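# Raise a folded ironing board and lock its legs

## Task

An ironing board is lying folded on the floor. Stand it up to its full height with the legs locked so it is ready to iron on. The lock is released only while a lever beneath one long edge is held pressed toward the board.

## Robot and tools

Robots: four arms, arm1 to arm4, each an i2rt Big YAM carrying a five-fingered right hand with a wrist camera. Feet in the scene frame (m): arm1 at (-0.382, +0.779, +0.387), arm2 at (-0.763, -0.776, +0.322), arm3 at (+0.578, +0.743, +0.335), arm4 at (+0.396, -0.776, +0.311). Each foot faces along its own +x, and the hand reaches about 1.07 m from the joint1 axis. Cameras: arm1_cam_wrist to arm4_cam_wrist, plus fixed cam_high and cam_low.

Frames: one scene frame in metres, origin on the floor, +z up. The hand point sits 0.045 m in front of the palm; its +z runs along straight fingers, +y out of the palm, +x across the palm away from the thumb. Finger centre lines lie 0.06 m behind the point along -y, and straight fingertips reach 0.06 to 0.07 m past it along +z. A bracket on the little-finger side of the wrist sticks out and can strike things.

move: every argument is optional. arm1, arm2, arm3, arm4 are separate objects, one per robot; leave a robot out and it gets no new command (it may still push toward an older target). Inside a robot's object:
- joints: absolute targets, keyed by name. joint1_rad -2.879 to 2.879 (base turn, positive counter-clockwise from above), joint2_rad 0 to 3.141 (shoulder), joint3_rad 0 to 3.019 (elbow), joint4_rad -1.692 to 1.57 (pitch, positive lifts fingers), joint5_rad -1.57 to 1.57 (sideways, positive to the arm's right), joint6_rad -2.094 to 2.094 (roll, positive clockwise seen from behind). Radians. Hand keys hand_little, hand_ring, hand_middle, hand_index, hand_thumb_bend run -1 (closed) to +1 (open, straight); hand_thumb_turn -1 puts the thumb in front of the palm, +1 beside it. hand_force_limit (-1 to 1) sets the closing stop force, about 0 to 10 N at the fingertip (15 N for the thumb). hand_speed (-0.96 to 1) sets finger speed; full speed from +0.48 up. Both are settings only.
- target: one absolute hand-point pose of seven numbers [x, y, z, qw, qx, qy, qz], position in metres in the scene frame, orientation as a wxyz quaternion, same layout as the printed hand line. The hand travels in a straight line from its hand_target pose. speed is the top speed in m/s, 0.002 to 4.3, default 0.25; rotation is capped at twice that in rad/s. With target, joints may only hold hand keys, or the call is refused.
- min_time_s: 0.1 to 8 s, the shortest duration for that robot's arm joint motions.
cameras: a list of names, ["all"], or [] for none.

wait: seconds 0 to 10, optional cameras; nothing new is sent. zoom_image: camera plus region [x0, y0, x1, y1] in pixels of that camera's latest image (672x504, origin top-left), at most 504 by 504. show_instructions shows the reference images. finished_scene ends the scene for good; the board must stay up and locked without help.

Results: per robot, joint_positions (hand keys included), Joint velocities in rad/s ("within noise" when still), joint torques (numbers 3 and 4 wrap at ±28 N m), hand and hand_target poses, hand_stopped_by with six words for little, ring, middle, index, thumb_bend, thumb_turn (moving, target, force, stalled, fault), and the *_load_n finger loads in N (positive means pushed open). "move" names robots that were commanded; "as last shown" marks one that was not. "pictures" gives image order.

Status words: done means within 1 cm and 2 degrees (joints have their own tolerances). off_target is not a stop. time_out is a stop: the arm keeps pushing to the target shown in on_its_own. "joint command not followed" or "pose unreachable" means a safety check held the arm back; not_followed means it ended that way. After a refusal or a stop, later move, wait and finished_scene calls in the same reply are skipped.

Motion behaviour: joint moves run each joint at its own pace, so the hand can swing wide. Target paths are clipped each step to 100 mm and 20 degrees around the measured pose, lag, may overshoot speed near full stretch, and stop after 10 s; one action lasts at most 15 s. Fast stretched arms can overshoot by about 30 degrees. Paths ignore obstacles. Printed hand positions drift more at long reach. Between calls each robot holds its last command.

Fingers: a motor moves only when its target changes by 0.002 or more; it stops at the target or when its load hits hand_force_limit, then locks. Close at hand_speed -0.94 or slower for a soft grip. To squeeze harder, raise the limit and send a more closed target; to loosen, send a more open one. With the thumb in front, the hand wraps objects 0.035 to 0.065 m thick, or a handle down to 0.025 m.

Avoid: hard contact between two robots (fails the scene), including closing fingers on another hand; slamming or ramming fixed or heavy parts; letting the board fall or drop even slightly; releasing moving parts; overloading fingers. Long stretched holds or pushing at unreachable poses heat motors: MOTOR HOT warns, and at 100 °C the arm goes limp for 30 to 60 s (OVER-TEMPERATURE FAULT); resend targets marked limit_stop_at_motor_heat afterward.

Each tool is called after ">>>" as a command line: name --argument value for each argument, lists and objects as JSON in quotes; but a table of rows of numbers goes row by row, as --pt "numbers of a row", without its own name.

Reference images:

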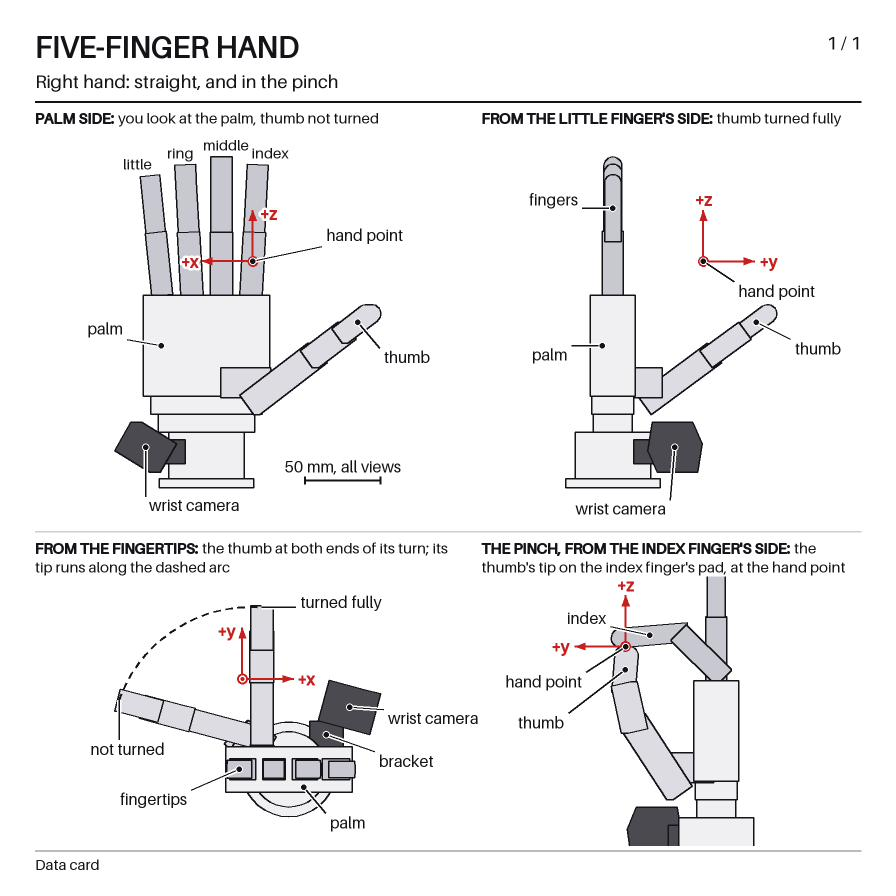

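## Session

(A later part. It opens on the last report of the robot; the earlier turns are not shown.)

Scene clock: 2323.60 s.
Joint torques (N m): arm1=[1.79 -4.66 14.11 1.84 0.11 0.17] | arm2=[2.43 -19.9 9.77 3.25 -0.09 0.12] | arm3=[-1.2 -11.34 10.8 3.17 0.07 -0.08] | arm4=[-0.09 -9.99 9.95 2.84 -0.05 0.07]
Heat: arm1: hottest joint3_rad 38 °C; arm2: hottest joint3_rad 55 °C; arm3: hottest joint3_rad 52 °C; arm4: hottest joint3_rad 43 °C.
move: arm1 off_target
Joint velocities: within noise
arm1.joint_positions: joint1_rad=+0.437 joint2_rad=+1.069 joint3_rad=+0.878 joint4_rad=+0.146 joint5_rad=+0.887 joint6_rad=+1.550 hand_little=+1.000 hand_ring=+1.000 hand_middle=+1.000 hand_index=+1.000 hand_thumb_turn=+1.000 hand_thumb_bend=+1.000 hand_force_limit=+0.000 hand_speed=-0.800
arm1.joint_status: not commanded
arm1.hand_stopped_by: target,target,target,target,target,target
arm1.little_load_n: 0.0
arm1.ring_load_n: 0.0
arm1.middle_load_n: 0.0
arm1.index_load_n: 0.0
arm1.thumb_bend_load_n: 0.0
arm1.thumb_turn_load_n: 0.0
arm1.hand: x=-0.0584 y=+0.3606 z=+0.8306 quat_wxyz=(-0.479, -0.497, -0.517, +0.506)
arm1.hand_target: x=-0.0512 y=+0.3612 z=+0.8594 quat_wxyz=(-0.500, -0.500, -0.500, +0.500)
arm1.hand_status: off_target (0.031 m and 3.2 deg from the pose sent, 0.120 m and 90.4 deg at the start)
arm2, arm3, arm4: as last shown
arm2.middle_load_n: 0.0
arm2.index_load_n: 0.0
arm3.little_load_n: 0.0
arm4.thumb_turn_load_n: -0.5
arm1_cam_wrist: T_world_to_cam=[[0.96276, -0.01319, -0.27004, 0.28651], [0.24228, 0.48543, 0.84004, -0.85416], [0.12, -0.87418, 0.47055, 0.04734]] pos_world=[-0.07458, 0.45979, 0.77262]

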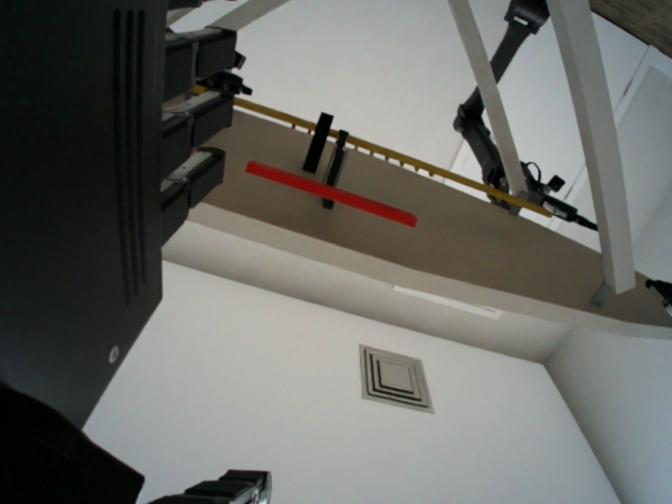

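>>> move --arm1 '{"target": [-0.26, 0.34, 0.87, 0.5, 0.5, 0.5, -0.5], "speed": 0.15}' --cameras '["arm1_cam_wrist"]'

>>> zoom_image --camera "arm1_cam_wrist" --region '[220, 40, 460, 240]'

Scene clock: 2398.83 s.
Joint torques (N m): arm1=[0.5 -3.19 10.45 1.72 -0.11 0.15] | arm2=[2.9 -20.54 10.1 2.93 -0.1 0.09] | arm3=[-1.2 -11.28 10.8 3.15 0.08 -0.08] | arm4=[0.03 -10.05 9.87 2.82 -0.04 0.08]
Heat: arm1: hottest joint3_rad 44 °C; arm2: hottest joint3_rad 55 °C; arm3: hottest joint3_rad 52 °C; arm4: hottest joint3_rad 43 °C.
move: arm1 done
Joint velocities: within noise
arm1.joint_positions: joint1_rad=-0.172 joint2_rad=+0.779 joint3_rad=+0.791 joint4_rad=-0.017 joint5_rad=+0.270 joint6_rad=+1.550 hand_little=+1.000 hand_ring=+1.000 hand_middle=+1.000 hand_index=+1.000 hand_thumb_turn=+1.000 hand_thumb_bend=+1.000 hand_force_limit=+0.000 hand_speed=-0.800
arm1.joint_status: not commanded
arm1.hand_stopped_by: target,target,target,target,target,target
arm1.little_load_n: 0.0
arm1.ring_load_n: 0.0
arm1.middle_load_n: 0.0
arm1.index_load_n: 0.0
arm1.thumb_bend_load_n: 0.0
arm1.thumb_turn_load_n: 0.0
arm1.hand: x=-0.2577 y=+0.3372 z=+0.8651 quat_wxyz=(-0.496, -0.498, -0.505, +0.502)
arm1.hand_target: x=-0.2600 y=+0.3400 z=+0.8699 quat_wxyz=(-0.500, -0.500, -0.500, +0.500)
arm1.hand_status: done (0.006 m and 0.8 deg from the pose sent, 0.206 m and 3.2 deg at the start)
arm2.joint_positions: joint1_rad=-0.302 joint2_rad=+1.754 joint3_rad=+1.943 joint4_rad=-0.257 joint5_rad=-0.438 joint6_rad=-0.054 hand_little=+1.000 hand_ring=+1.000 hand_middle=+1.000 hand_index=+1.000 hand_thumb_turn=+1.000 hand_thumb_bend=+1.000 hand_force_limit=+0.000 hand_speed=-0.800
arm2.joint_status: not commanded
arm2.hand_stopped_by: target,target,target,target,target,target
arm2.little_load_n: 0.0
arm2.ring_load_n: 0.0
arm2.middle_load_n: 0.0
arm2.index_load_n: 0.0
arm2.thumb_bend_load_n: 0.0
arm2.thumb_turn_load_n: -0.5
arm2.hand: x=-0.2793 y=-0.1705 z=+0.8051 quat_wxyz=(-0.673, +0.717, -0.127, +0.131)
arm2.hand_target: x=-0.2927 y=-0.1650 z=+0.8220 quat_wxyz=(-0.686, +0.707, -0.118, +0.128)
arm2.hand_status: not commanded
arm3.joint_positions: joint1_rad=+0.050 joint2_rad=+1.247 joint3_rad=+1.423 joint4_rad=-0.248 joint5_rad=-0.410 joint6_rad=-0.016 hand_little=+1.000 hand_ring=+1.000 hand_middle=+1.000 hand_index=+1.000 hand_thumb_turn=+1.000 hand_thumb_bend=+1.000 hand_force_limit=+0.000 hand_speed=-0.800
arm3.joint_status: not commanded
arm3.hand_stopped_by: target,target,target,target,target,target
arm3.little_load_n: 0.0
arm3.ring_load_n: 0.0
arm3.middle_load_n: 0.0
arm3.index_load_n: 0.0
arm3.thumb_bend_load_n: 0.0
arm3.thumb_turn_load_n: -0.5
arm3.hand: x=+0.4471 y=+0.1652 z=+0.8285 quat_wxyz=(-0.008, -0.002, -0.734, +0.679)
arm3.hand_target: x=+0.4448 y=+0.1701 z=+0.8444 quat_wxyz=(+0.005, +0.004, -0.721, +0.693)
arm3.hand_status: not commanded
arm4.joint_positions: joint1_rad=-0.489 joint2_rad=+1.284 joint3_rad=+1.459 joint4_rad=-0.252 joint5_rad=+0.017 joint6_rad=-0.007 hand_little=+1.000 hand_ring=+1.000 hand_middle=+1.000 hand_index=+1.000 hand_thumb_turn=+1.000 hand_thumb_bend=+1.000 hand_force_limit=+0.000 hand_speed=-0.800
arm4.joint_status: not commanded
arm4.hand_stopped_by: target,target,target,target,target,target
arm4.little_load_n: 0.0
arm4.ring_load_n: 0.0
arm4.middle_load_n: 0.0
arm4.index_load_n: -0.5
arm4.thumb_bend_load_n: 0.0
arm4.thumb_turn_load_n: 0.0
arm4.hand: x=+0.3564 y=-0.1538 z=+0.8063 quat_wxyz=(-0.677, +0.736, +0.004, +0.006)
arm4.hand_target: x=+0.3543 y=-0.1603 z=+0.8273 quat_wxyz=(-0.694, +0.720, +0.000, -0.001)
arm4.hand_status: not commanded
arm1_cam_wrist: T_world_to_cam=[[0.97141, -0.01067, -0.23717, 0.46031], [0.20968, 0.50717, 0.83595, -0.83569], [0.11137, -0.86178, 0.4949, 0.00707]] pos_world=[-0.27272, 0.43484, 0.80427]

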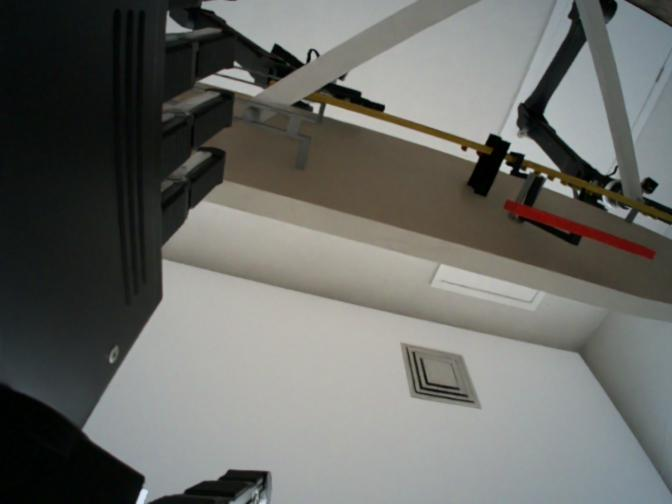

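Scaled by 2.100 from the camera's image (finer frame: 960x720).

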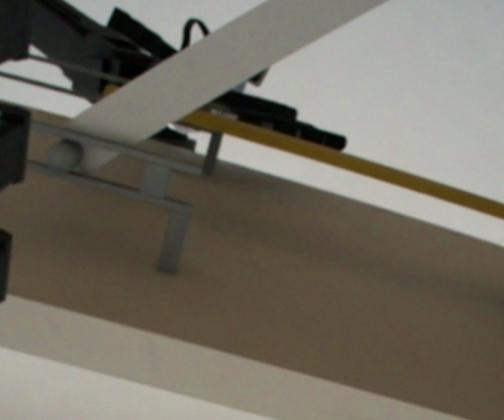

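>>> zoom_image --camera "arm1_cam_wrist" --region '[440, 120, 560, 210]'

>>> zoom_image --camera "arm1_cam_wrist" --region '[220, 80, 340, 180]'

Scaled by 4.200 from the camera's image (finer frame: 960x720).

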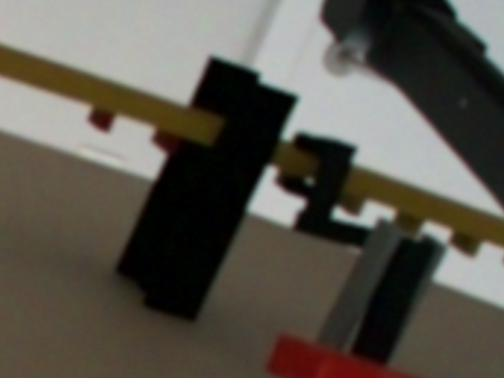

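Scaled by 4.200 from the camera's image (finer frame: 960x720).

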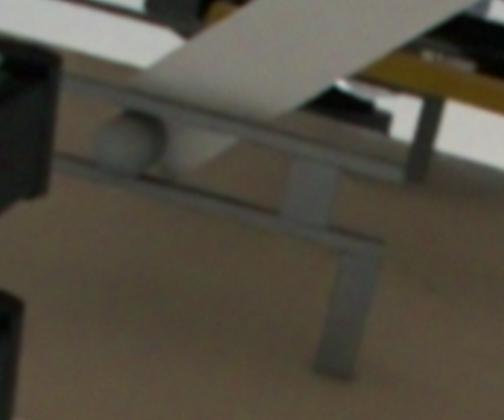

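>>> zoom_image --camera "arm1_cam_wrist" --region '[495, 145, 545, 180]'

>>> zoom_image --camera "arm1_cam_wrist" --region '[540, 150, 672, 240]'

Scaled by 10.080 from the camera's image (finer frame: 960x720).

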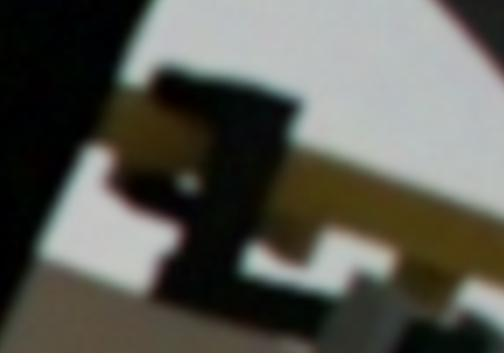

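Scaled by 3.818 from the camera's image (finer frame: 960x720).

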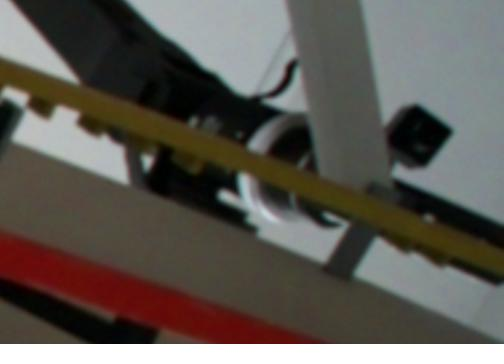

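>>> move --arm1 '{"target": [-0.15, 0.37, 0.78, 0, 0, 0.7071, -0.7071], "speed": 0.35, "joints": {"hand_speed": 0, "hand_little": -0.9, "hand_ring": -0.9, "hand_middle": -0.9, "hand_index": -0.9}}'

>>> move --arm1 '{"target": [-0.15, 0.24, 0.815, 0, 0, 0.7071, -0.7071], "speed": 0.12}' --cameras '["arm1_cam_wrist"]'

>>> zoom_image --camera "arm1_cam_wrist" --region '[160, 0, 300, 140]'

Scene clock: 2537.00 s.
Joint torques (N m): arm1=[1.49 -3.37 14.42 2.47 0.08 -0.09] | arm2=[2.96 -19.55 9.69 3.06 -0.17 0.11] | arm3=[-1.26 -11.28 10.8 3.15 0.08 -0.08] | arm4=[0.09 -9.93 9.91 2.85 -0.04 0.08]
Heat: arm1: hottest joint3_rad 41 °C; arm2: hottest joint3_rad 55 °C; arm3: hottest joint3_rad 51 °C; arm4: hottest joint3_rad 43 °C.
move: arm1 off_target
Joint velocities: within noise
arm1.joint_positions: joint1_rad=+0.317 joint2_rad=+0.894 joint3_rad=+0.800 joint4_rad=+0.027 joint5_rad=+0.766 joint6_rad=+0.003 hand_little=-0.900 hand_ring=-0.900 hand_middle=-0.900 hand_index=-0.900 hand_thumb_turn=+1.000 hand_thumb_bend=+1.000 hand_force_limit=+0.000 hand_speed=+0.000
arm1.joint_status: all done
arm1.hand_stopped_by: target,target,target,target,target,target
arm1.little_load_n: 0.0
arm1.ring_load_n: 0.0
arm1.middle_load_n: 0.0
arm1.index_load_n: 0.0
arm1.thumb_bend_load_n: 0.0
arm1.thumb_turn_load_n: 0.0
arm1.hand: x=-0.1582 y=+0.3752 z=+0.7452 quat_wxyz=(+0.014, +0.010, -0.724, +0.690)
arm1.hand_target: x=-0.1512 y=+0.3716 z=+0.7794 quat_wxyz=(+0.000, +0.000, -0.707, +0.707)
arm1.hand_status: off_target (0.036 m and 3.4 deg from the pose sent, 0.141 m and 89.3 deg at the start)
arm2, arm3, arm4: as last shown
arm4.index_load_n: 0.0
arm4.thumb_bend_load_n: 0.5
pictures: none

Scene clock: 2538.67 s.
Joint torques (N m): arm1=[0.09 -6.77 14.67 2.32 -0.06 -0.07] | arm2=[3.08 -20.25 9.88 2.97 -0.11 0.13] | arm3=[-1.2 -11.34 10.78 3.15 0.08 -0.08] | arm4=[0.03 -9.99 9.92 2.86 -0.04 0.07]
Heat: arm1: hottest joint3_rad 41 °C; arm2: hottest joint3_rad 55 °C; arm3: hottest joint3_rad 51 °C; arm4: hottest joint3_rad 43 °C.
move: arm1 off_target
Joint velocities: within noise
arm1.joint_positions: joint1_rad=+0.107 joint2_rad=+1.183 joint3_rad=+1.079 joint4_rad=+0.041 joint5_rad=+0.544 joint6_rad=+0.000 hand_little=-0.900 hand_ring=-0.900 hand_middle=-0.900 hand_index=-0.900 hand_thumb_turn=+1.000 hand_thumb_bend=+1.000 hand_force_limit=+0.000 hand_speed=+0.000
arm1.joint_status: not commanded
arm1.hand_stopped_by: target,target,target,target,target,target
arm1.little_load_n: 0.0
arm1.ring_load_n: 0.0
arm1.middle_load_n: 0.0
arm1.index_load_n: 0.0
arm1.thumb_bend_load_n: 0.0
arm1.thumb_turn_load_n: -0.5
arm1.hand: x=-0.1499 y=+0.2506 z=+0.7794 quat_wxyz=(+0.006, +0.010, -0.726, +0.688)
arm1.hand_target: x=-0.1510 y=+0.2421 z=+0.8144 quat_wxyz=(+0.000, +0.000, -0.707, +0.707)
arm1.hand_status: off_target (0.037 m and 3.4 deg from the pose sent, 0.152 m and 3.4 deg at the start)
arm2, arm3, arm4: as last shown
arm2.ring_load_n: -0.5
arm2.middle_load_n: -0.5
arm2.index_load_n: -0.5
arm3.thumb_turn_load_n: 0.0
arm4.index_load_n: -0.5
arm4.thumb_bend_load_n: 0.0
arm1_cam_wrist: T_world_to_cam=[[-0.24748, 0.03828, -0.96814, 0.70907], [0.82814, 0.52703, -0.19085, 0.14519], [0.50294, -0.84898, -0.16213, 0.53044]] pos_world=[-0.21153, 0.34667, 0.80019]

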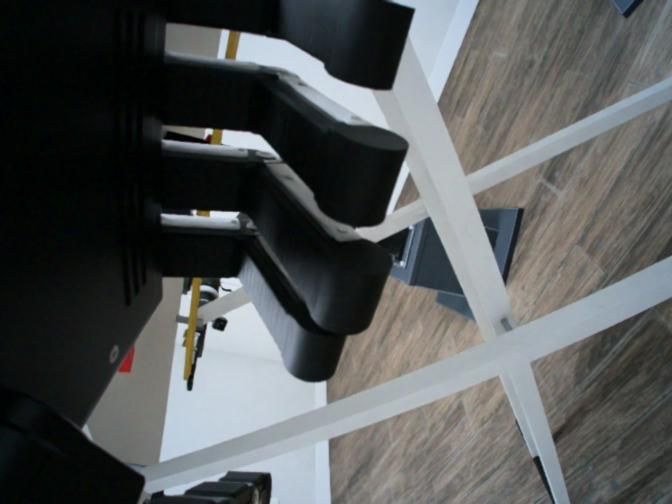

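Scaled by 3.600 from the camera's image (finer frame: 960x720).

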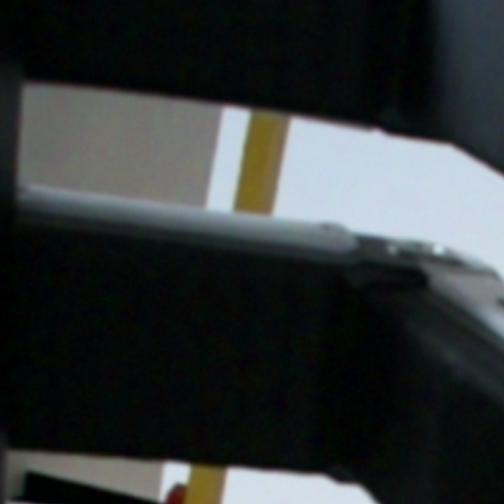

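>>> move --arm1 '{"target": [-0.15, 0.36, 0.8, 0, 0, 0.7071, -0.7071], "speed": 0.25, "joints": {"hand_little": 1, "hand_ring": 1, "hand_middle": 1, "hand_index": 1, "hand_thumb_turn": -1}}'

>>> move --arm1 '{"target": [-0.16, 0.31, 0.86, 0.5, 0.5, 0.5, -0.5], "speed": 0.35}' --cameras '["arm1_cam_wrist"]'

>>> zoom_image --camera "arm1_cam_wrist" --region '[300, 60, 480, 200]'

Scene clock: 2557.50 s.
Joint torques (N m): arm1=[1.38 -3.43 10.37 1.58 0.07 -0.08] | arm2=[2.61 -20.48 9.73 3.04 -0.16 0.06] | arm3=[-1.2 -11.34 10.8 3.15 0.08 -0.08] | arm4=[0.03 -9.99 9.88 2.84 -0.03 0.08]
Heat: arm1: hottest joint3_rad 41 °C; arm2: hottest joint3_rad 55 °C; arm3: hottest joint3_rad 51 °C; arm4: hottest joint3_rad 43 °C.
move: arm1 done
Joint velocities: within noise
arm1.joint_positions: joint1_rad=+0.297 joint2_rad=+0.919 joint3_rad=+0.916 joint4_rad=+0.013 joint5_rad=+0.742 joint6_rad=+0.000 hand_little=+1.000 hand_ring=+1.000 hand_middle=+1.000 hand_index=+1.000 hand_thumb_turn=-1.000 hand_thumb_bend=+1.000 hand_force_limit=+0.000 hand_speed=+0.000
arm1.joint_status: all done
arm1.hand_stopped_by: target,target,target,target,target,target
arm1.little_load_n: 0.0
arm1.ring_load_n: 0.0
arm1.middle_load_n: 0.0
arm1.index_load_n: 0.0
arm1.thumb_bend_load_n: 0.0
arm1.thumb_turn_load_n: 0.0
arm1.hand: x=-0.1519 y=+0.3602 z=+0.8025 quat_wxyz=(-0.005, -0.007, -0.705, +0.710)
arm1.hand_target: x=-0.1501 y=+0.3600 z=+0.8001 quat_wxyz=(+0.000, +0.000, -0.707, +0.707)
arm1.hand_status: done (0.003 m and 1.0 deg from the pose sent, 0.111 m and 3.4 deg at the start)
arm2, arm3, arm4: as last shown
arm2.ring_load_n: 0.0
arm2.middle_load_n: 0.0
arm2.thumb_turn_load_n: 0.0
arm3.thumb_turn_load_n: -0.5
arm4.ring_load_n: -0.5
pictures: none

Scene clock: 2560.67 s.
Joint torques (N m): arm1=[-0.09 -3.96 10.55 2.58 0 0.16] | arm2=[3.31 -19.9 9.65 3.08 -0.07 0.13] | arm3=[-1.2 -11.28 10.78 3.15 0.08 -0.08] | arm4=[-0.03 -10.17 9.84 2.92 -0.05 0.08]
Heat: arm1: hottest joint3_rad 41 °C; arm2: hottest joint3_rad 55 °C; arm3: hottest joint3_rad 51 °C; arm4: hottest joint3_rad 43 °C.
move: arm1 done
Joint velocities: within noise
arm1.joint_positions: joint1_rad=+0.113 joint2_rad=+0.970 joint3_rad=+0.864 joint4_rad=+0.089 joint5_rad=+0.546 joint6_rad=+1.550 hand_little=+1.000 hand_ring=+1.000 hand_middle=+1.000 hand_index=+1.000 hand_thumb_turn=-1.000 hand_thumb_bend=+1.000 hand_force_limit=+0.000 hand_speed=+0.000
arm1.joint_status: not commanded
arm1.hand_stopped_by: target,target,target,target,target,target
arm1.little_load_n: 0.0
arm1.ring_load_n: 0.0
arm1.middle_load_n: 0.0
arm1.index_load_n: 0.0
arm1.thumb_bend_load_n: 0.0
arm1.thumb_turn_load_n: 0.0
arm1.hand: x=-0.1566 y=+0.3143 z=+0.8541 quat_wxyz=(-0.493, -0.496, -0.511, +0.499)
arm1.hand_target: x=-0.1601 y=+0.3101 z=+0.8598 quat_wxyz=(-0.500, -0.500, -0.500, +0.500)
arm1.hand_status: done (0.008 m and 1.6 deg from the pose sent, 0.077 m and 89.1 deg at the start)
arm2, arm3, arm4: as last shown
arm2.thumb_turn_load_n: -0.5
arm3.thumb_turn_load_n: 0.0
arm4.little_load_n: -0.5
arm4.ring_load_n: 0.0
arm4.index_load_n: 0.0
arm1_cam_wrist: T_world_to_cam=[[0.96941, 0, -0.24546, 0.36261], [0.21246, 0.50079, 0.83909, -0.83628], [0.12292, -0.86557, 0.48547, -0.00733]] pos_world=[-0.17294, 0.41245, 0.79428]

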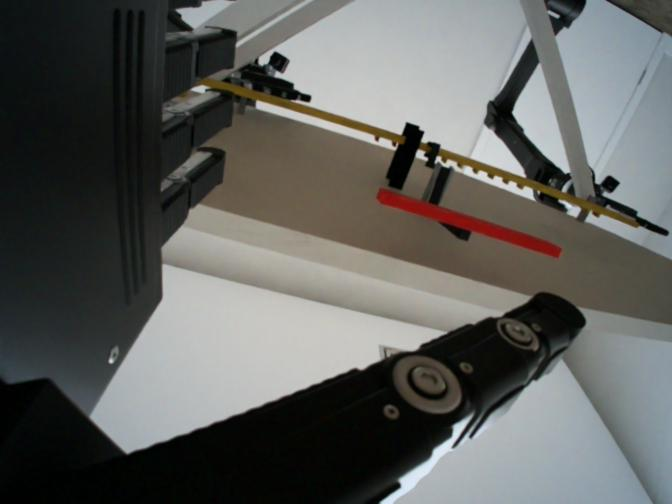

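Scaled by 2.800 from the camera's image (finer frame: 960x720).

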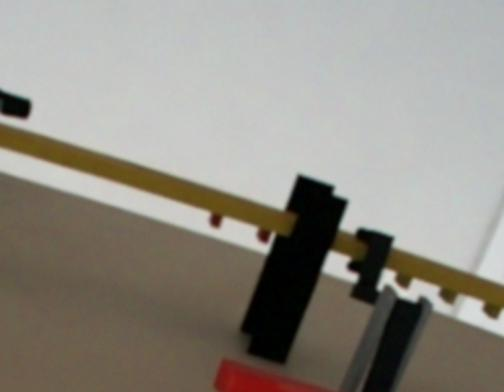

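>>> zoom_image --camera "arm1_cam_wrist" --region '[400, 130, 460, 180]'

>>> zoom_image --camera "arm1_cam_wrist" --region '[370, 120, 530, 210]'

Scaled by 8.400 from the camera's image (finer frame: 960x720).

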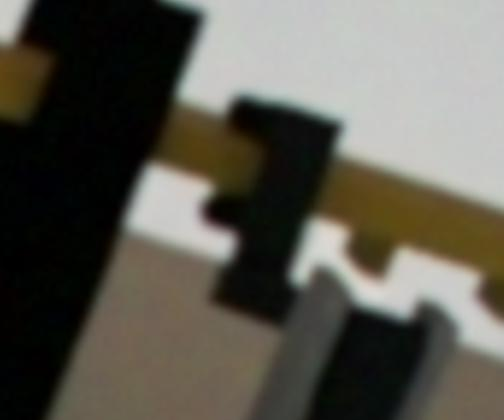

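Scaled by 3.150 from the camera's image (finer frame: 960x720).

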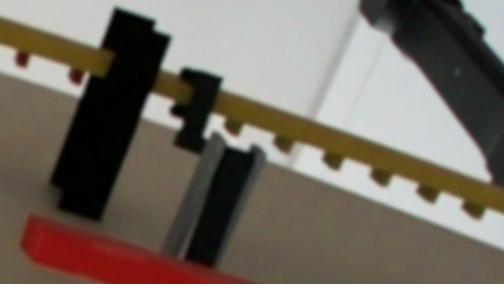

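>>> move --arm1 '{"target": [-0.165, 0.31, 0.835, 0.3536, 0.6124, 0.6124, -0.3536], "speed": 0.3}'

>>> move --arm1 '{"target": [-0.165, 0.2, 0.835, 0.3536, 0.6124, 0.6124, -0.3536], "speed": 0.08}' --cameras '["arm1_cam_wrist"]'

>>> zoom_image --camera "arm1_cam_wrist" --region '[380, 200, 560, 340]'

Scene clock: 2715.67 s.
Joint torques (N m): arm1=[-0.21 -4.66 14.54 1.48 0.1 0.16] | arm2=[3.66 -20.84 9.59 3 -0.13 0.08] | arm3=[-1.26 -11.28 10.8 3.15 0.08 -0.08] | arm4=[0.15 -9.88 9.91 2.84 -0.05 0.06]
Heat: arm1: hottest joint3_rad 41 °C; arm2: hottest joint3_rad 55 °C; arm3: hottest joint3_rad 51 °C; arm4: hottest joint3_rad 42 °C.
move: arm1 off_target
Joint velocities: within noise
arm1.joint_positions: joint1_rad=+0.086 joint2_rad=+1.033 joint3_rad=+1.160 joint4_rad=-0.754 joint5_rad=+0.450 joint6_rad=+1.829 hand_little=+1.000 hand_ring=+1.000 hand_middle=+1.000 hand_index=+1.000 hand_thumb_turn=-1.000 hand_thumb_bend=+1.000 hand_force_limit=+0.000 hand_speed=+0.000
arm1.joint_status: not commanded
arm1.hand_stopped_by: target,target,target,target,target,target
arm1.little_load_n: 0.0
arm1.ring_load_n: 0.0
arm1.middle_load_n: 0.0
arm1.index_load_n: 0.0
arm1.thumb_bend_load_n: -0.5
arm1.thumb_turn_load_n: 0.0
arm1.hand: x=-0.1626 y=+0.3174 z=+0.8047 quat_wxyz=(-0.336, -0.608, -0.629, +0.350)
arm1.hand_target: x=-0.1655 y=+0.3113 z=+0.8347 quat_wxyz=(-0.354, -0.612, -0.612, +0.354)
arm1.hand_status: off_target (0.031 m and 2.8 deg from the pose sent, 0.021 m and 29.2 deg at the start)
arm2, arm3, arm4: as last shown
arm2.index_load_n: 0.0
arm3.thumb_turn_load_n: -0.5
arm4.little_load_n: 0.0
arm4.thumb_turn_load_n: -0.5
pictures: none

Scene clock: 2717.57 s.
Joint torques (N m): arm1=[-0.15 -8.06 14.65 2.39 0.04 -0.07] | arm2=[3.08 -20.25 9.68 3.18 -0.11 0.05] | arm3=[-1.26 -11.28 10.78 3.15 0.07 -0.08] | arm4=[0.03 -10.11 9.88 2.86 -0.05 0.07]
Heat: arm1: hottest joint3_rad 41 °C; arm2: hottest joint3_rad 55 °C; arm3: hottest joint3_rad 51 °C; arm4: hottest joint3_rad 42 °C.
move: arm1 off_target
Joint velocities: within noise
arm1.joint_positions: joint1_rad=-0.042 joint2_rad=+1.285 joint3_rad=+1.347 joint4_rad=-0.689 joint5_rad=+0.344 joint6_rad=+1.777 hand_little=+1.000 hand_ring=+1.000 hand_middle=+1.000 hand_index=+1.000 hand_thumb_turn=-1.000 hand_thumb_bend=+1.000 hand_force_limit=+0.000 hand_speed=+0.000
arm1.joint_status: not commanded
arm1.hand_stopped_by: target,target,target,target,target,target
arm1.little_load_n: 0.0
arm1.ring_load_n: 0.5
arm1.middle_load_n: 0.0
arm1.index_load_n: 0.0
arm1.thumb_bend_load_n: 0.0
arm1.thumb_turn_load_n: 0.0
arm1.hand: x=-0.1638 y=+0.2116 z=+0.7988 quat_wxyz=(-0.329, -0.619, -0.627, +0.340)
arm1.hand_target: x=-0.1658 y=+0.2021 z=+0.8345 quat_wxyz=(-0.353, -0.612, -0.612, +0.354)
arm1.hand_status: off_target (0.038 m and 3.7 deg from the pose sent, 0.121 m and 2.8 deg at the start)
arm2, arm3, arm4: as last shown
arm3.thumb_turn_load_n: 0.0
arm4.ring_load_n: -0.5
arm4.thumb_turn_load_n: 0.0
arm1_cam_wrist: T_world_to_cam=[[0.97034, 0.11603, -0.21209, 0.30495], [0.21737, -0.03474, 0.97547, -0.73189], [0.10581, -0.99264, -0.05893, 0.39039]] pos_world=[-0.17812, 0.3267, 0.80162]

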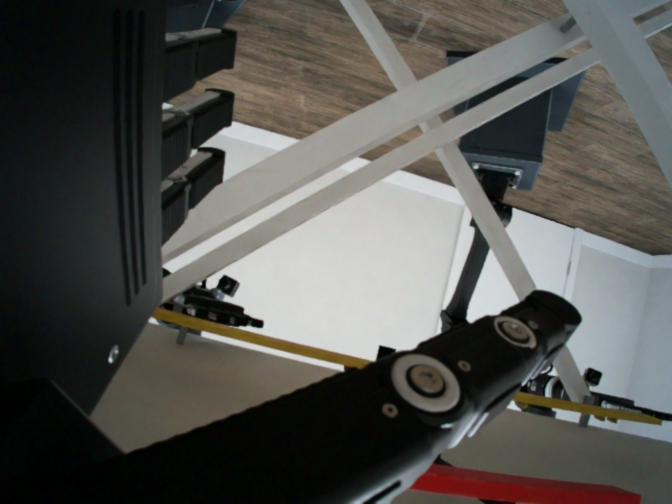

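Scaled by 2.800 from the camera's image (finer frame: 960x720).

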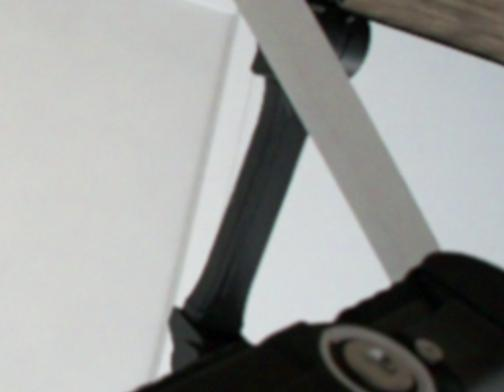

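>>> move --arm1 '{"joints": {"hand_thumb_bend": -0.9}}' --cameras '["arm1_cam_wrist"]'

>>> zoom_image --camera "arm1_cam_wrist" --region '[340, 320, 520, 460]'

Scene clock: 2725.40 s.
Joint torques (N m): arm1=[0.15 -7.94 14.67 2.35 0.04 -0.06] | arm2=[3.78 -19.72 9.76 2.93 -0.11 0.09] | arm3=[-1.2 -11.34 10.8 3.15 0.08 -0.08] | arm4=[-0.15 -9.93 9.85 2.88 -0.05 0.07]
Heat: arm1: hottest joint3_rad 41 °C; arm2: hottest joint3_rad 55 °C; arm3: hottest joint3_rad 51 °C; arm4: hottest joint3_rad 42 °C.
move: arm1 done
Joint velocities: within noise
arm1.joint_positions: joint1_rad=-0.042 joint2_rad=+1.285 joint3_rad=+1.347 joint4_rad=-0.689 joint5_rad=+0.343 joint6_rad=+1.777 hand_little=+1.000 hand_ring=+1.000 hand_middle=+1.000 hand_index=+1.000 hand_thumb_turn=-1.000 hand_thumb_bend=-0.900 hand_force_limit=+0.000 hand_speed=+0.000
arm1.joint_status: all done
arm1.hand_stopped_by: target,target,target,target,target,target
arm1.little_load_n: 0.0
arm1.ring_load_n: 0.0
arm1.middle_load_n: 0.0
arm1.index_load_n: 0.0
arm1.thumb_bend_load_n: 0.0
arm1.thumb_turn_load_n: 0.0
arm1.hand: x=-0.1637 y=+0.2116 z=+0.7988 quat_wxyz=(-0.329, -0.619, -0.627, +0.340)
arm1.hand_target: x=-0.1657 y=+0.2021 z=+0.8346 quat_wxyz=(-0.354, -0.612, -0.612, +0.354)
arm1.hand_status: not commanded
arm2, arm3, arm4: as last shown
arm3.index_load_n: 0.5
arm4.ring_load_n: 0.0
arm4.thumb_bend_load_n: 0.5
arm1_cam_wrist: T_world_to_cam=[[0.97026, 0.11653, -0.21216, 0.30482], [0.21747, -0.03472, 0.97545, -0.73186], [0.10631, -0.99258, -0.05903, 0.39053]] pos_world=[-0.17812, 0.3267, 0.80162]

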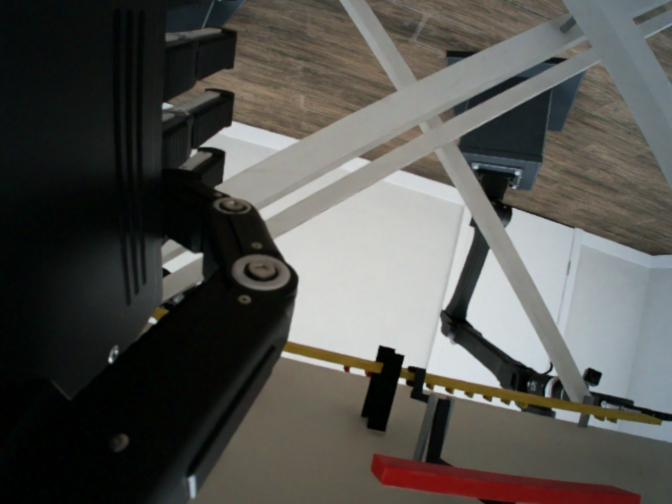

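Scaled by 2.800 from the camera's image (finer frame: 960x720).

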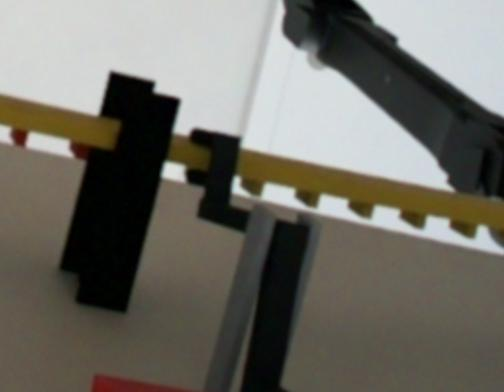

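>>> zoom_image --camera "arm1_cam_wrist" --region '[395, 355, 445, 405]'

>>> zoom_image --camera "arm1_cam_wrist" --region '[340, 350, 400, 390]'

Scaled by 10.080 from the camera's image (finer frame: 960x720).

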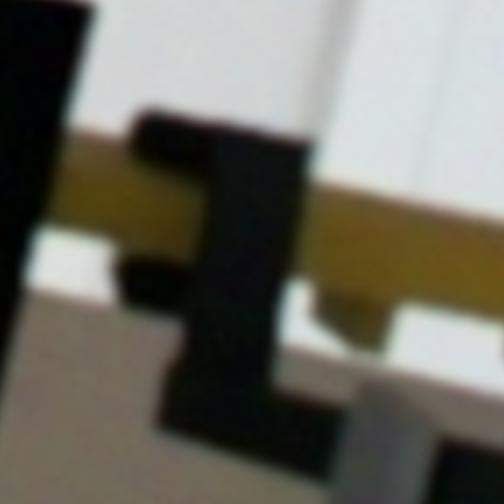

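Scaled by 8.400 from the camera's image (finer frame: 960x720).

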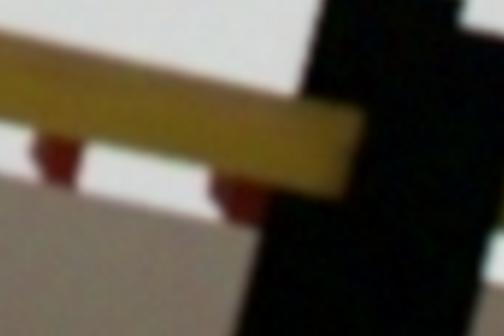

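>>> move --arm1 '{"target": [-0.165, 0.34, 0.83, 0.3536, 0.6124, 0.6124, -0.3536], "speed": 0.12}' --arm4 '{"target": [0.33, -0.3, 0.8, 0.669, -0.743, 0, 0], "speed": 0.12}'

>>> move --arm4 '{"target": [-0.09, -0.3, 0.87, 0.5, -0.5, 0.5, 0.5], "speed": 0.35}' --cameras '["arm4_cam_wrist", "cam_high"]'

>>> zoom_image --camera "arm4_cam_wrist" --region '[220, 80, 460, 260]'

Scene clock: 2803.30 s.
Joint torques (N m): arm1=[1.44 -4.78 10.09 1.5 0.26 0.16] | arm2=[2.84 -20.54 9.84 3.06 -0.13 0.11] | arm3=[-1.2 -11.28 10.8 3.15 0.08 -0.08] | arm4=[0.85 -4.01 9.65 1.68 0.1 0.06]
Heat: arm1: hottest joint3_rad 43 °C; arm2: hottest joint3_rad 55 °C; arm3: hottest joint3_rad 51 °C; arm4: hottest joint3_rad 42 °C.
move: arm1 done; arm4 done
Joint velocities: within noise
arm1.joint_positions: joint1_rad=+0.116 joint2_rad=+0.980 joint3_rad=+1.163 joint4_rad=-0.784 joint5_rad=+0.486 joint6_rad=+1.860 hand_little=+1.000 hand_ring=+1.000 hand_middle=+1.000 hand_index=+1.000 hand_thumb_turn=-1.000 hand_thumb_bend=-0.900 hand_force_limit=+0.000 hand_speed=+0.000
arm1.joint_status: not commanded
arm1.hand_stopped_by: target,target,target,target,target,target
arm1.little_load_n: 0.0
arm1.ring_load_n: 0.0
arm1.middle_load_n: 0.0
arm1.index_load_n: 0.0
arm1.thumb_bend_load_n: 0.0
arm1.thumb_turn_load_n: 0.0
arm1.hand: x=-0.1670 y=+0.3367 z=+0.8272 quat_wxyz=(-0.350, -0.611, -0.614, +0.356)
arm1.hand_target: x=-0.1651 y=+0.3400 z=+0.8301 quat_wxyz=(-0.354, -0.612, -0.612, +0.354)
arm1.hand_status: done (0.005 m and 0.5 deg from the pose sent, 0.132 m and 3.7 deg at the start)
arm2.joint_positions: joint1_rad=-0.302 joint2_rad=+1.754 joint3_rad=+1.943 joint4_rad=-0.257 joint5_rad=-0.438 joint6_rad=-0.054 hand_little=+1.000 hand_ring=+1.000 hand_middle=+1.000 hand_index=+1.000 hand_thumb_turn=+1.000 hand_thumb_bend=+1.000 hand_force_limit=+0.000 hand_speed=-0.800
arm2.joint_status: not commanded
arm2.hand_stopped_by: target,target,target,target,target,target
arm2.little_load_n: 0.0
arm2.ring_load_n: 0.0
arm2.middle_load_n: 0.0
arm2.index_load_n: 0.0
arm2.thumb_bend_load_n: 0.0
arm2.thumb_turn_load_n: 0.0
arm2.hand: x=-0.2793 y=-0.1705 z=+0.8051 quat_wxyz=(-0.673, +0.717, -0.127, +0.131)
arm2.hand_target: x=-0.2927 y=-0.1650 z=+0.8220 quat_wxyz=(-0.686, +0.707, -0.118, +0.128)
arm2.hand_status: not commanded
arm3.joint_positions: joint1_rad=+0.050 joint2_rad=+1.247 joint3_rad=+1.423 joint4_rad=-0.248 joint5_rad=-0.410 joint6_rad=-0.016 hand_little=+1.000 hand_ring=+1.000 hand_middle=+1.000 hand_index=+1.000 hand_thumb_turn=+1.000 hand_thumb_bend=+1.000 hand_force_limit=+0.000 hand_speed=-0.800
arm3.joint_status: not commanded
arm3.hand_stopped_by: target,target,target,target,target,target
arm3.little_load_n: 0.0
arm3.ring_load_n: 0.0
arm3.middle_load_n: 0.0
arm3.index_load_n: 0.0
arm3.thumb_bend_load_n: 0.0
arm3.thumb_turn_load_n: -0.5
arm3.hand: x=+0.4471 y=+0.1652 z=+0.8285 quat_wxyz=(-0.008, -0.002, -0.734, +0.679)
arm3.hand_target: x=+0.4448 y=+0.1701 z=+0.8444 quat_wxyz=(+0.005, +0.004, -0.721, +0.693)
arm3.hand_status: not commanded
arm4.joint_positions: joint1_rad=-0.405 joint2_rad=+0.922 joint3_rad=+1.196 joint4_rad=-0.373 joint5_rad=+0.107 joint6_rad=+0.003 hand_little=+1.000 hand_ring=+1.000 hand_middle=+1.000 hand_index=+1.000 hand_thumb_turn=+1.000 hand_thumb_bend=+1.000 hand_force_limit=+0.000 hand_speed=-0.800
arm4.joint_status: not commanded
arm4.hand_stopped_by: target,target,target,target,target,target
arm4.little_load_n: 0.0
arm4.ring_load_n: 0.0
arm4.middle_load_n: 0.0
arm4.index_load_n: 0.0
arm4.thumb_bend_load_n: 0.0
arm4.thumb_turn_load_n: 0.0
arm4.hand: x=+0.3357 y=-0.2980 z=+0.7982 quat_wxyz=(-0.669, +0.743, +0.002, +0.008)
arm4.hand_target: x=+0.3301 y=-0.3000 z=+0.8000 quat_wxyz=(-0.669, +0.743, +0.000, +0.000)
arm4.hand_status: done (0.006 m and 0.9 deg from the pose sent, 0.149 m and 1.5 deg at the start)
pictures: none

Scene clock: 2806.50 s.
Joint torques (N m): arm1=[1.61 -4.95 10.07 1.46 0.26 0.15] | arm2=[2.9 -20.42 9.59 3.11 -0.08 0.15] | arm3=[-1.26 -11.34 10.8 3.15 0.08 -0.08] | arm4=[0.03 -10.7 13.91 1.83 0.13 0.08]
Heat: arm1: hottest joint3_rad 43 °C; arm2: hottest joint3_rad 55 °C; arm3: hottest joint3_rad 51 °C; arm4: hottest joint3_rad 43 °C.
move: arm4 off_target
Joint velocities: within noise
arm1, arm2, arm3: as last shown
arm1.joint_positions: joint1_rad=+0.116 joint2_rad=+0.980 joint3_rad=+1.163 joint4_rad=-0.784 joint5_rad=+0.486 joint6_rad=+1.861 hand_little=+1.000 hand_ring=+1.000 hand_middle=+1.000 hand_index=+1.000 hand_thumb_turn=-1.000 hand_thumb_bend=-0.900 hand_force_limit=+0.000 hand_speed=+0.000
arm2.ring_load_n: -0.5
arm2.index_load_n: -0.5
arm2.thumb_turn_load_n: -0.5
arm4.joint_positions: joint1_rad=+0.482 joint2_rad=+1.460 joint3_rad=+1.446 joint4_rad=-0.037 joint5_rad=+0.987 joint6_rad=+1.553 hand_little=+1.000 hand_ring=+1.000 hand_middle=+1.000 hand_index=+1.000 hand_thumb_turn=+1.000 hand_thumb_bend=+1.000 hand_force_limit=+0.000 hand_speed=-0.800
arm4.joint_status: not commanded
arm4.hand_stopped_by: target,target,target,target,target,target
arm4.little_load_n: 0.0
arm4.ring_load_n: 0.0
arm4.middle_load_n: 0.0
arm4.index_load_n: 0.0
arm4.thumb_bend_load_n: 0.0
arm4.thumb_turn_load_n: 0.0
arm4.hand: x=-0.0890 y=-0.2991 z=+0.8320 quat_wxyz=(-0.508, +0.525, -0.492, -0.474)
arm4.hand_target: x=-0.0882 y=-0.3016 z=+0.8690 quat_wxyz=(-0.500, +0.500, -0.500, -0.500)
arm4.hand_status: off_target (0.038 m and 4.4 deg from the pose sent, 0.432 m and 90.9 deg at the start)
arm4_cam_wrist: T_world_to_cam=[[-0.9349, -0.019, -0.35442, 0.20306], [-0.2983, -0.49904, 0.81362, -0.85396], [-0.19233, 0.86637, 0.46088, -0.02939]] pos_world=[-0.07055, -0.39684, 0.78031]

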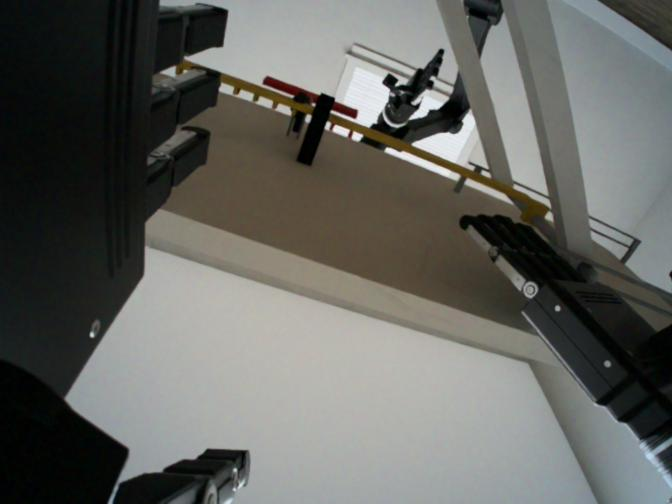

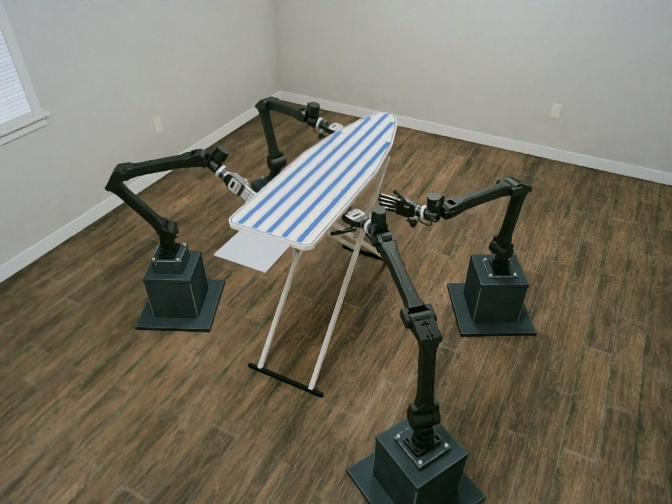

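Scaled by 2.100 from the camera's image (finer frame: 960x720).

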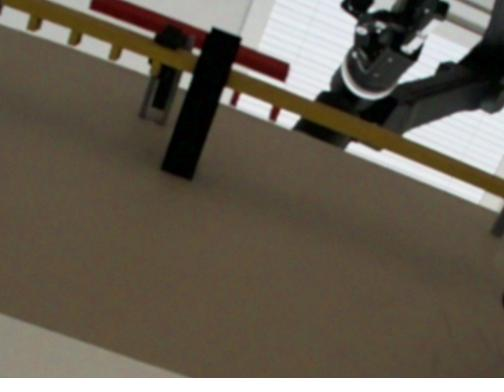

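>>> move --cameras '["arm4_cam_wrist", "cam_low"]'

>>> zoom_image --camera "arm4_cam_wrist" --region '[270, 75, 350, 145]'

>>> zoom_image --camera "arm4_cam_wrist" --region '[200, 60, 420, 220]'

Scene clock: 2838.30 s.
Joint torques (N m): arm1=[1.55 -4.78 10.09 1.47 0.25 0.16] | arm2=[2.32 -19.96 9.74 3.06 -0.1 0.11] | arm3=[-1.2 -11.28 10.8 3.17 0.08 -0.08] | arm4=[0.32 -10.52 13.89 1.87 0.11 0.1]
Heat: arm1: hottest joint3_rad 41 °C; arm2: hottest joint3_rad 55 °C; arm3: hottest joint3_rad 51 °C; arm4: hottest joint3_rad 49 °C.
Joint velocities: within noise
arm1.joint_positions: joint1_rad=+0.116 joint2_rad=+0.980 joint3_rad=+1.163 joint4_rad=-0.784 joint5_rad=+0.486 joint6_rad=+1.861 hand_little=+1.000 hand_ring=+1.000 hand_middle=+1.000 hand_index=+1.000 hand_thumb_turn=-1.000 hand_thumb_bend=-0.900 hand_force_limit=+0.000 hand_speed=+0.000
arm1.joint_status: not commanded
arm1.hand_stopped_by: target,target,target,target,target,target
arm1.little_load_n: 0.0
arm1.ring_load_n: 0.0
arm1.middle_load_n: 0.0
arm1.index_load_n: 0.0
arm1.thumb_bend_load_n: 0.0
arm1.thumb_turn_load_n: 0.0
arm1.hand: x=-0.1670 y=+0.3367 z=+0.8272 quat_wxyz=(-0.350, -0.611, -0.614, +0.356) (m; scene frame)
arm1.hand_target: x=-0.1651 y=+0.3400 z=+0.8301 quat_wxyz=(-0.354, -0.612, -0.612, +0.354) (m; scene frame)
arm1.hand_status: not commanded
arm2.joint_positions: joint1_rad=-0.302 joint2_rad=+1.754 joint3_rad=+1.943 joint4_rad=-0.257 joint5_rad=-0.438 joint6_rad=-0.054 hand_little=+1.000 hand_ring=+1.000 hand_middle=+1.000 hand_index=+1.000 hand_thumb_turn=+1.000 hand_thumb_bend=+1.000 hand_force_limit=+0.000 hand_speed=-0.800
arm2.joint_status: not commanded
arm2.hand_stopped_by: target,target,target,target,target,target
arm2.little_load_n: 0.0
arm2.ring_load_n: 0.0
arm2.middle_load_n: 0.0
arm2.index_load_n: 0.0
arm2.thumb_bend_load_n: 0.0
arm2.thumb_turn_load_n: 0.0
arm2.hand: x=-0.2793 y=-0.1705 z=+0.8051 quat_wxyz=(-0.673, +0.717, -0.127, +0.131) (m; scene frame)
arm2.hand_target: x=-0.2927 y=-0.1650 z=+0.8220 quat_wxyz=(-0.686, +0.707, -0.118, +0.128) (m; scene frame)
arm2.hand_status: not commanded
arm3.joint_positions: joint1_rad=+0.050 joint2_rad=+1.247 joint3_rad=+1.423 joint4_rad=-0.248 joint5_rad=-0.410 joint6_rad=-0.016 hand_little=+1.000 hand_ring=+1.000 hand_middle=+1.000 hand_index=+1.000 hand_thumb_turn=+1.000 hand_thumb_bend=+1.000 hand_force_limit=+0.000 hand_speed=-0.800
arm3.joint_status: not commanded
arm3.hand_stopped_by: target,target,target,target,target,target
arm3.little_load_n: 0.0
arm3.ring_load_n: 0.0
arm3.middle_load_n: 0.0
arm3.index_load_n: 0.0
arm3.thumb_bend_load_n: 0.5
arm3.thumb_turn_load_n: -0.5
arm3.hand: x=+0.4471 y=+0.1652 z=+0.8285 quat_wxyz=(-0.008, -0.002, -0.734, +0.679) (m; scene frame)
arm3.hand_target: x=+0.4448 y=+0.1701 z=+0.8444 quat_wxyz=(+0.005, +0.004, -0.721, +0.693) (m; scene frame)
arm3.hand_status: not commanded
arm4.joint_positions: joint1_rad=+0.482 joint2_rad=+1.460 joint3_rad=+1.446 joint4_rad=-0.037 joint5_rad=+0.987 joint6_rad=+1.553 hand_little=+1.000 hand_ring=+1.000 hand_middle=+1.000 hand_index=+1.000 hand_thumb_turn=+1.000 hand_thumb_bend=+1.000 hand_force_limit=+0.000 hand_speed=-0.800
arm4.joint_status: not commanded
arm4.hand_stopped_by: target,target,target,target,target,target
arm4.little_load_n: -0.5
arm4.ring_load_n: 0.0
arm4.middle_load_n: 0.0
arm4.index_load_n: 0.0
arm4.thumb_bend_load_n: 0.0
arm4.thumb_turn_load_n: 0.0
arm4.hand: x=-0.0890 y=-0.2991 z=+0.8320 quat_wxyz=(-0.508, +0.525, -0.492, -0.474) (m; scene frame)
arm4.hand_target: x=-0.0882 y=-0.3016 z=+0.8690 quat_wxyz=(-0.500, +0.500, -0.500, -0.500) (m; scene frame)
arm4.hand_status: off_target (0.038 m and 4.3 deg from the pose sent, 0.432 m and 90.9 deg at the start)
pictures: arm4_cam_wrist, cam_low
camera_calibration:
arm4_cam_wrist: T_world_to_cam=[[-0.93501, -0.01905, -0.3541, 0.20278], [-0.29799, -0.49908, 0.81371, -0.85402], [-0.19223, 0.86635, 0.46097, -0.02946]] pos_world=[-0.07055, -0.39684, 0.78031]

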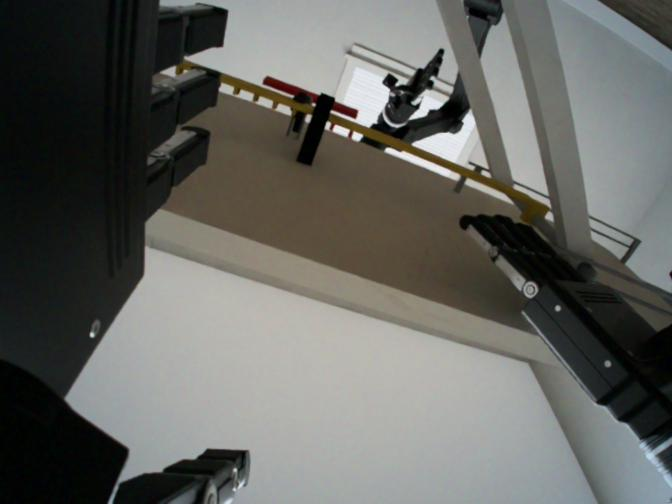

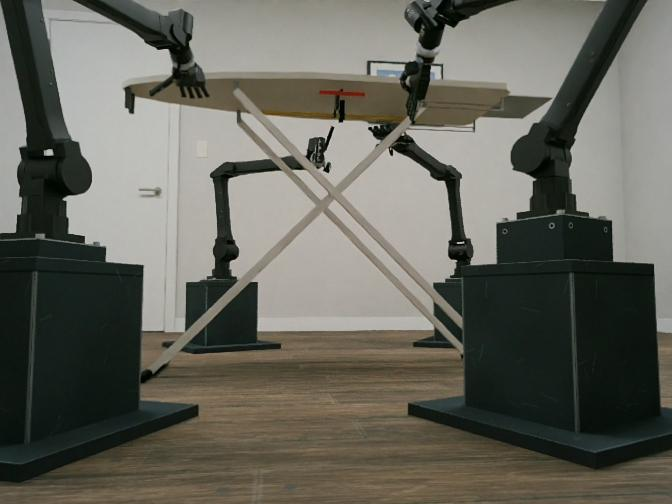

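Scaled by 6.300 from the camera's image (finer frame: 960x720).

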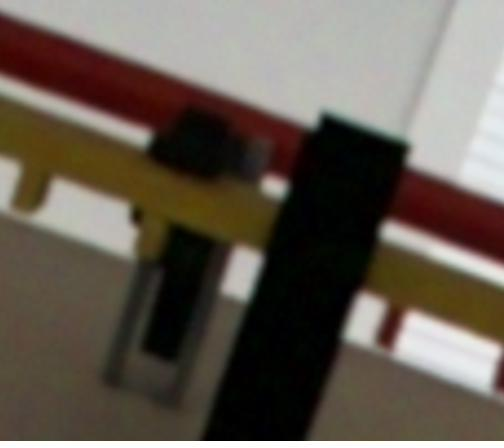

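Scaled by 2.291 from the camera's image (finer frame: 960x720).

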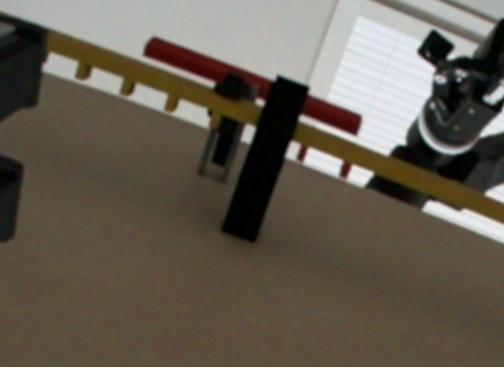

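>>> zoom_image --camera "arm4_cam_wrist" --region '[420, 120, 672, 310]'

>>> zoom_image --camera "cam_low" --region '[320, 70, 560, 150]'

Scaled by 2.000 from the camera's image (finer frame: 960x720).

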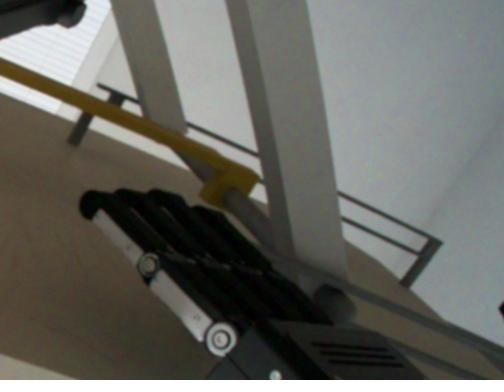

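Scaled by 2.100.

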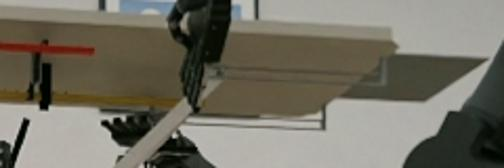

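>>> zoom_image --camera "arm4_cam_wrist" --region '[450, 145, 560, 235]'

Scaled by 4.582 from the camera's image (finer frame: 960x720).

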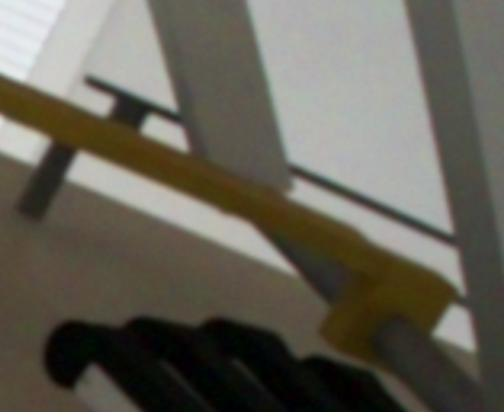

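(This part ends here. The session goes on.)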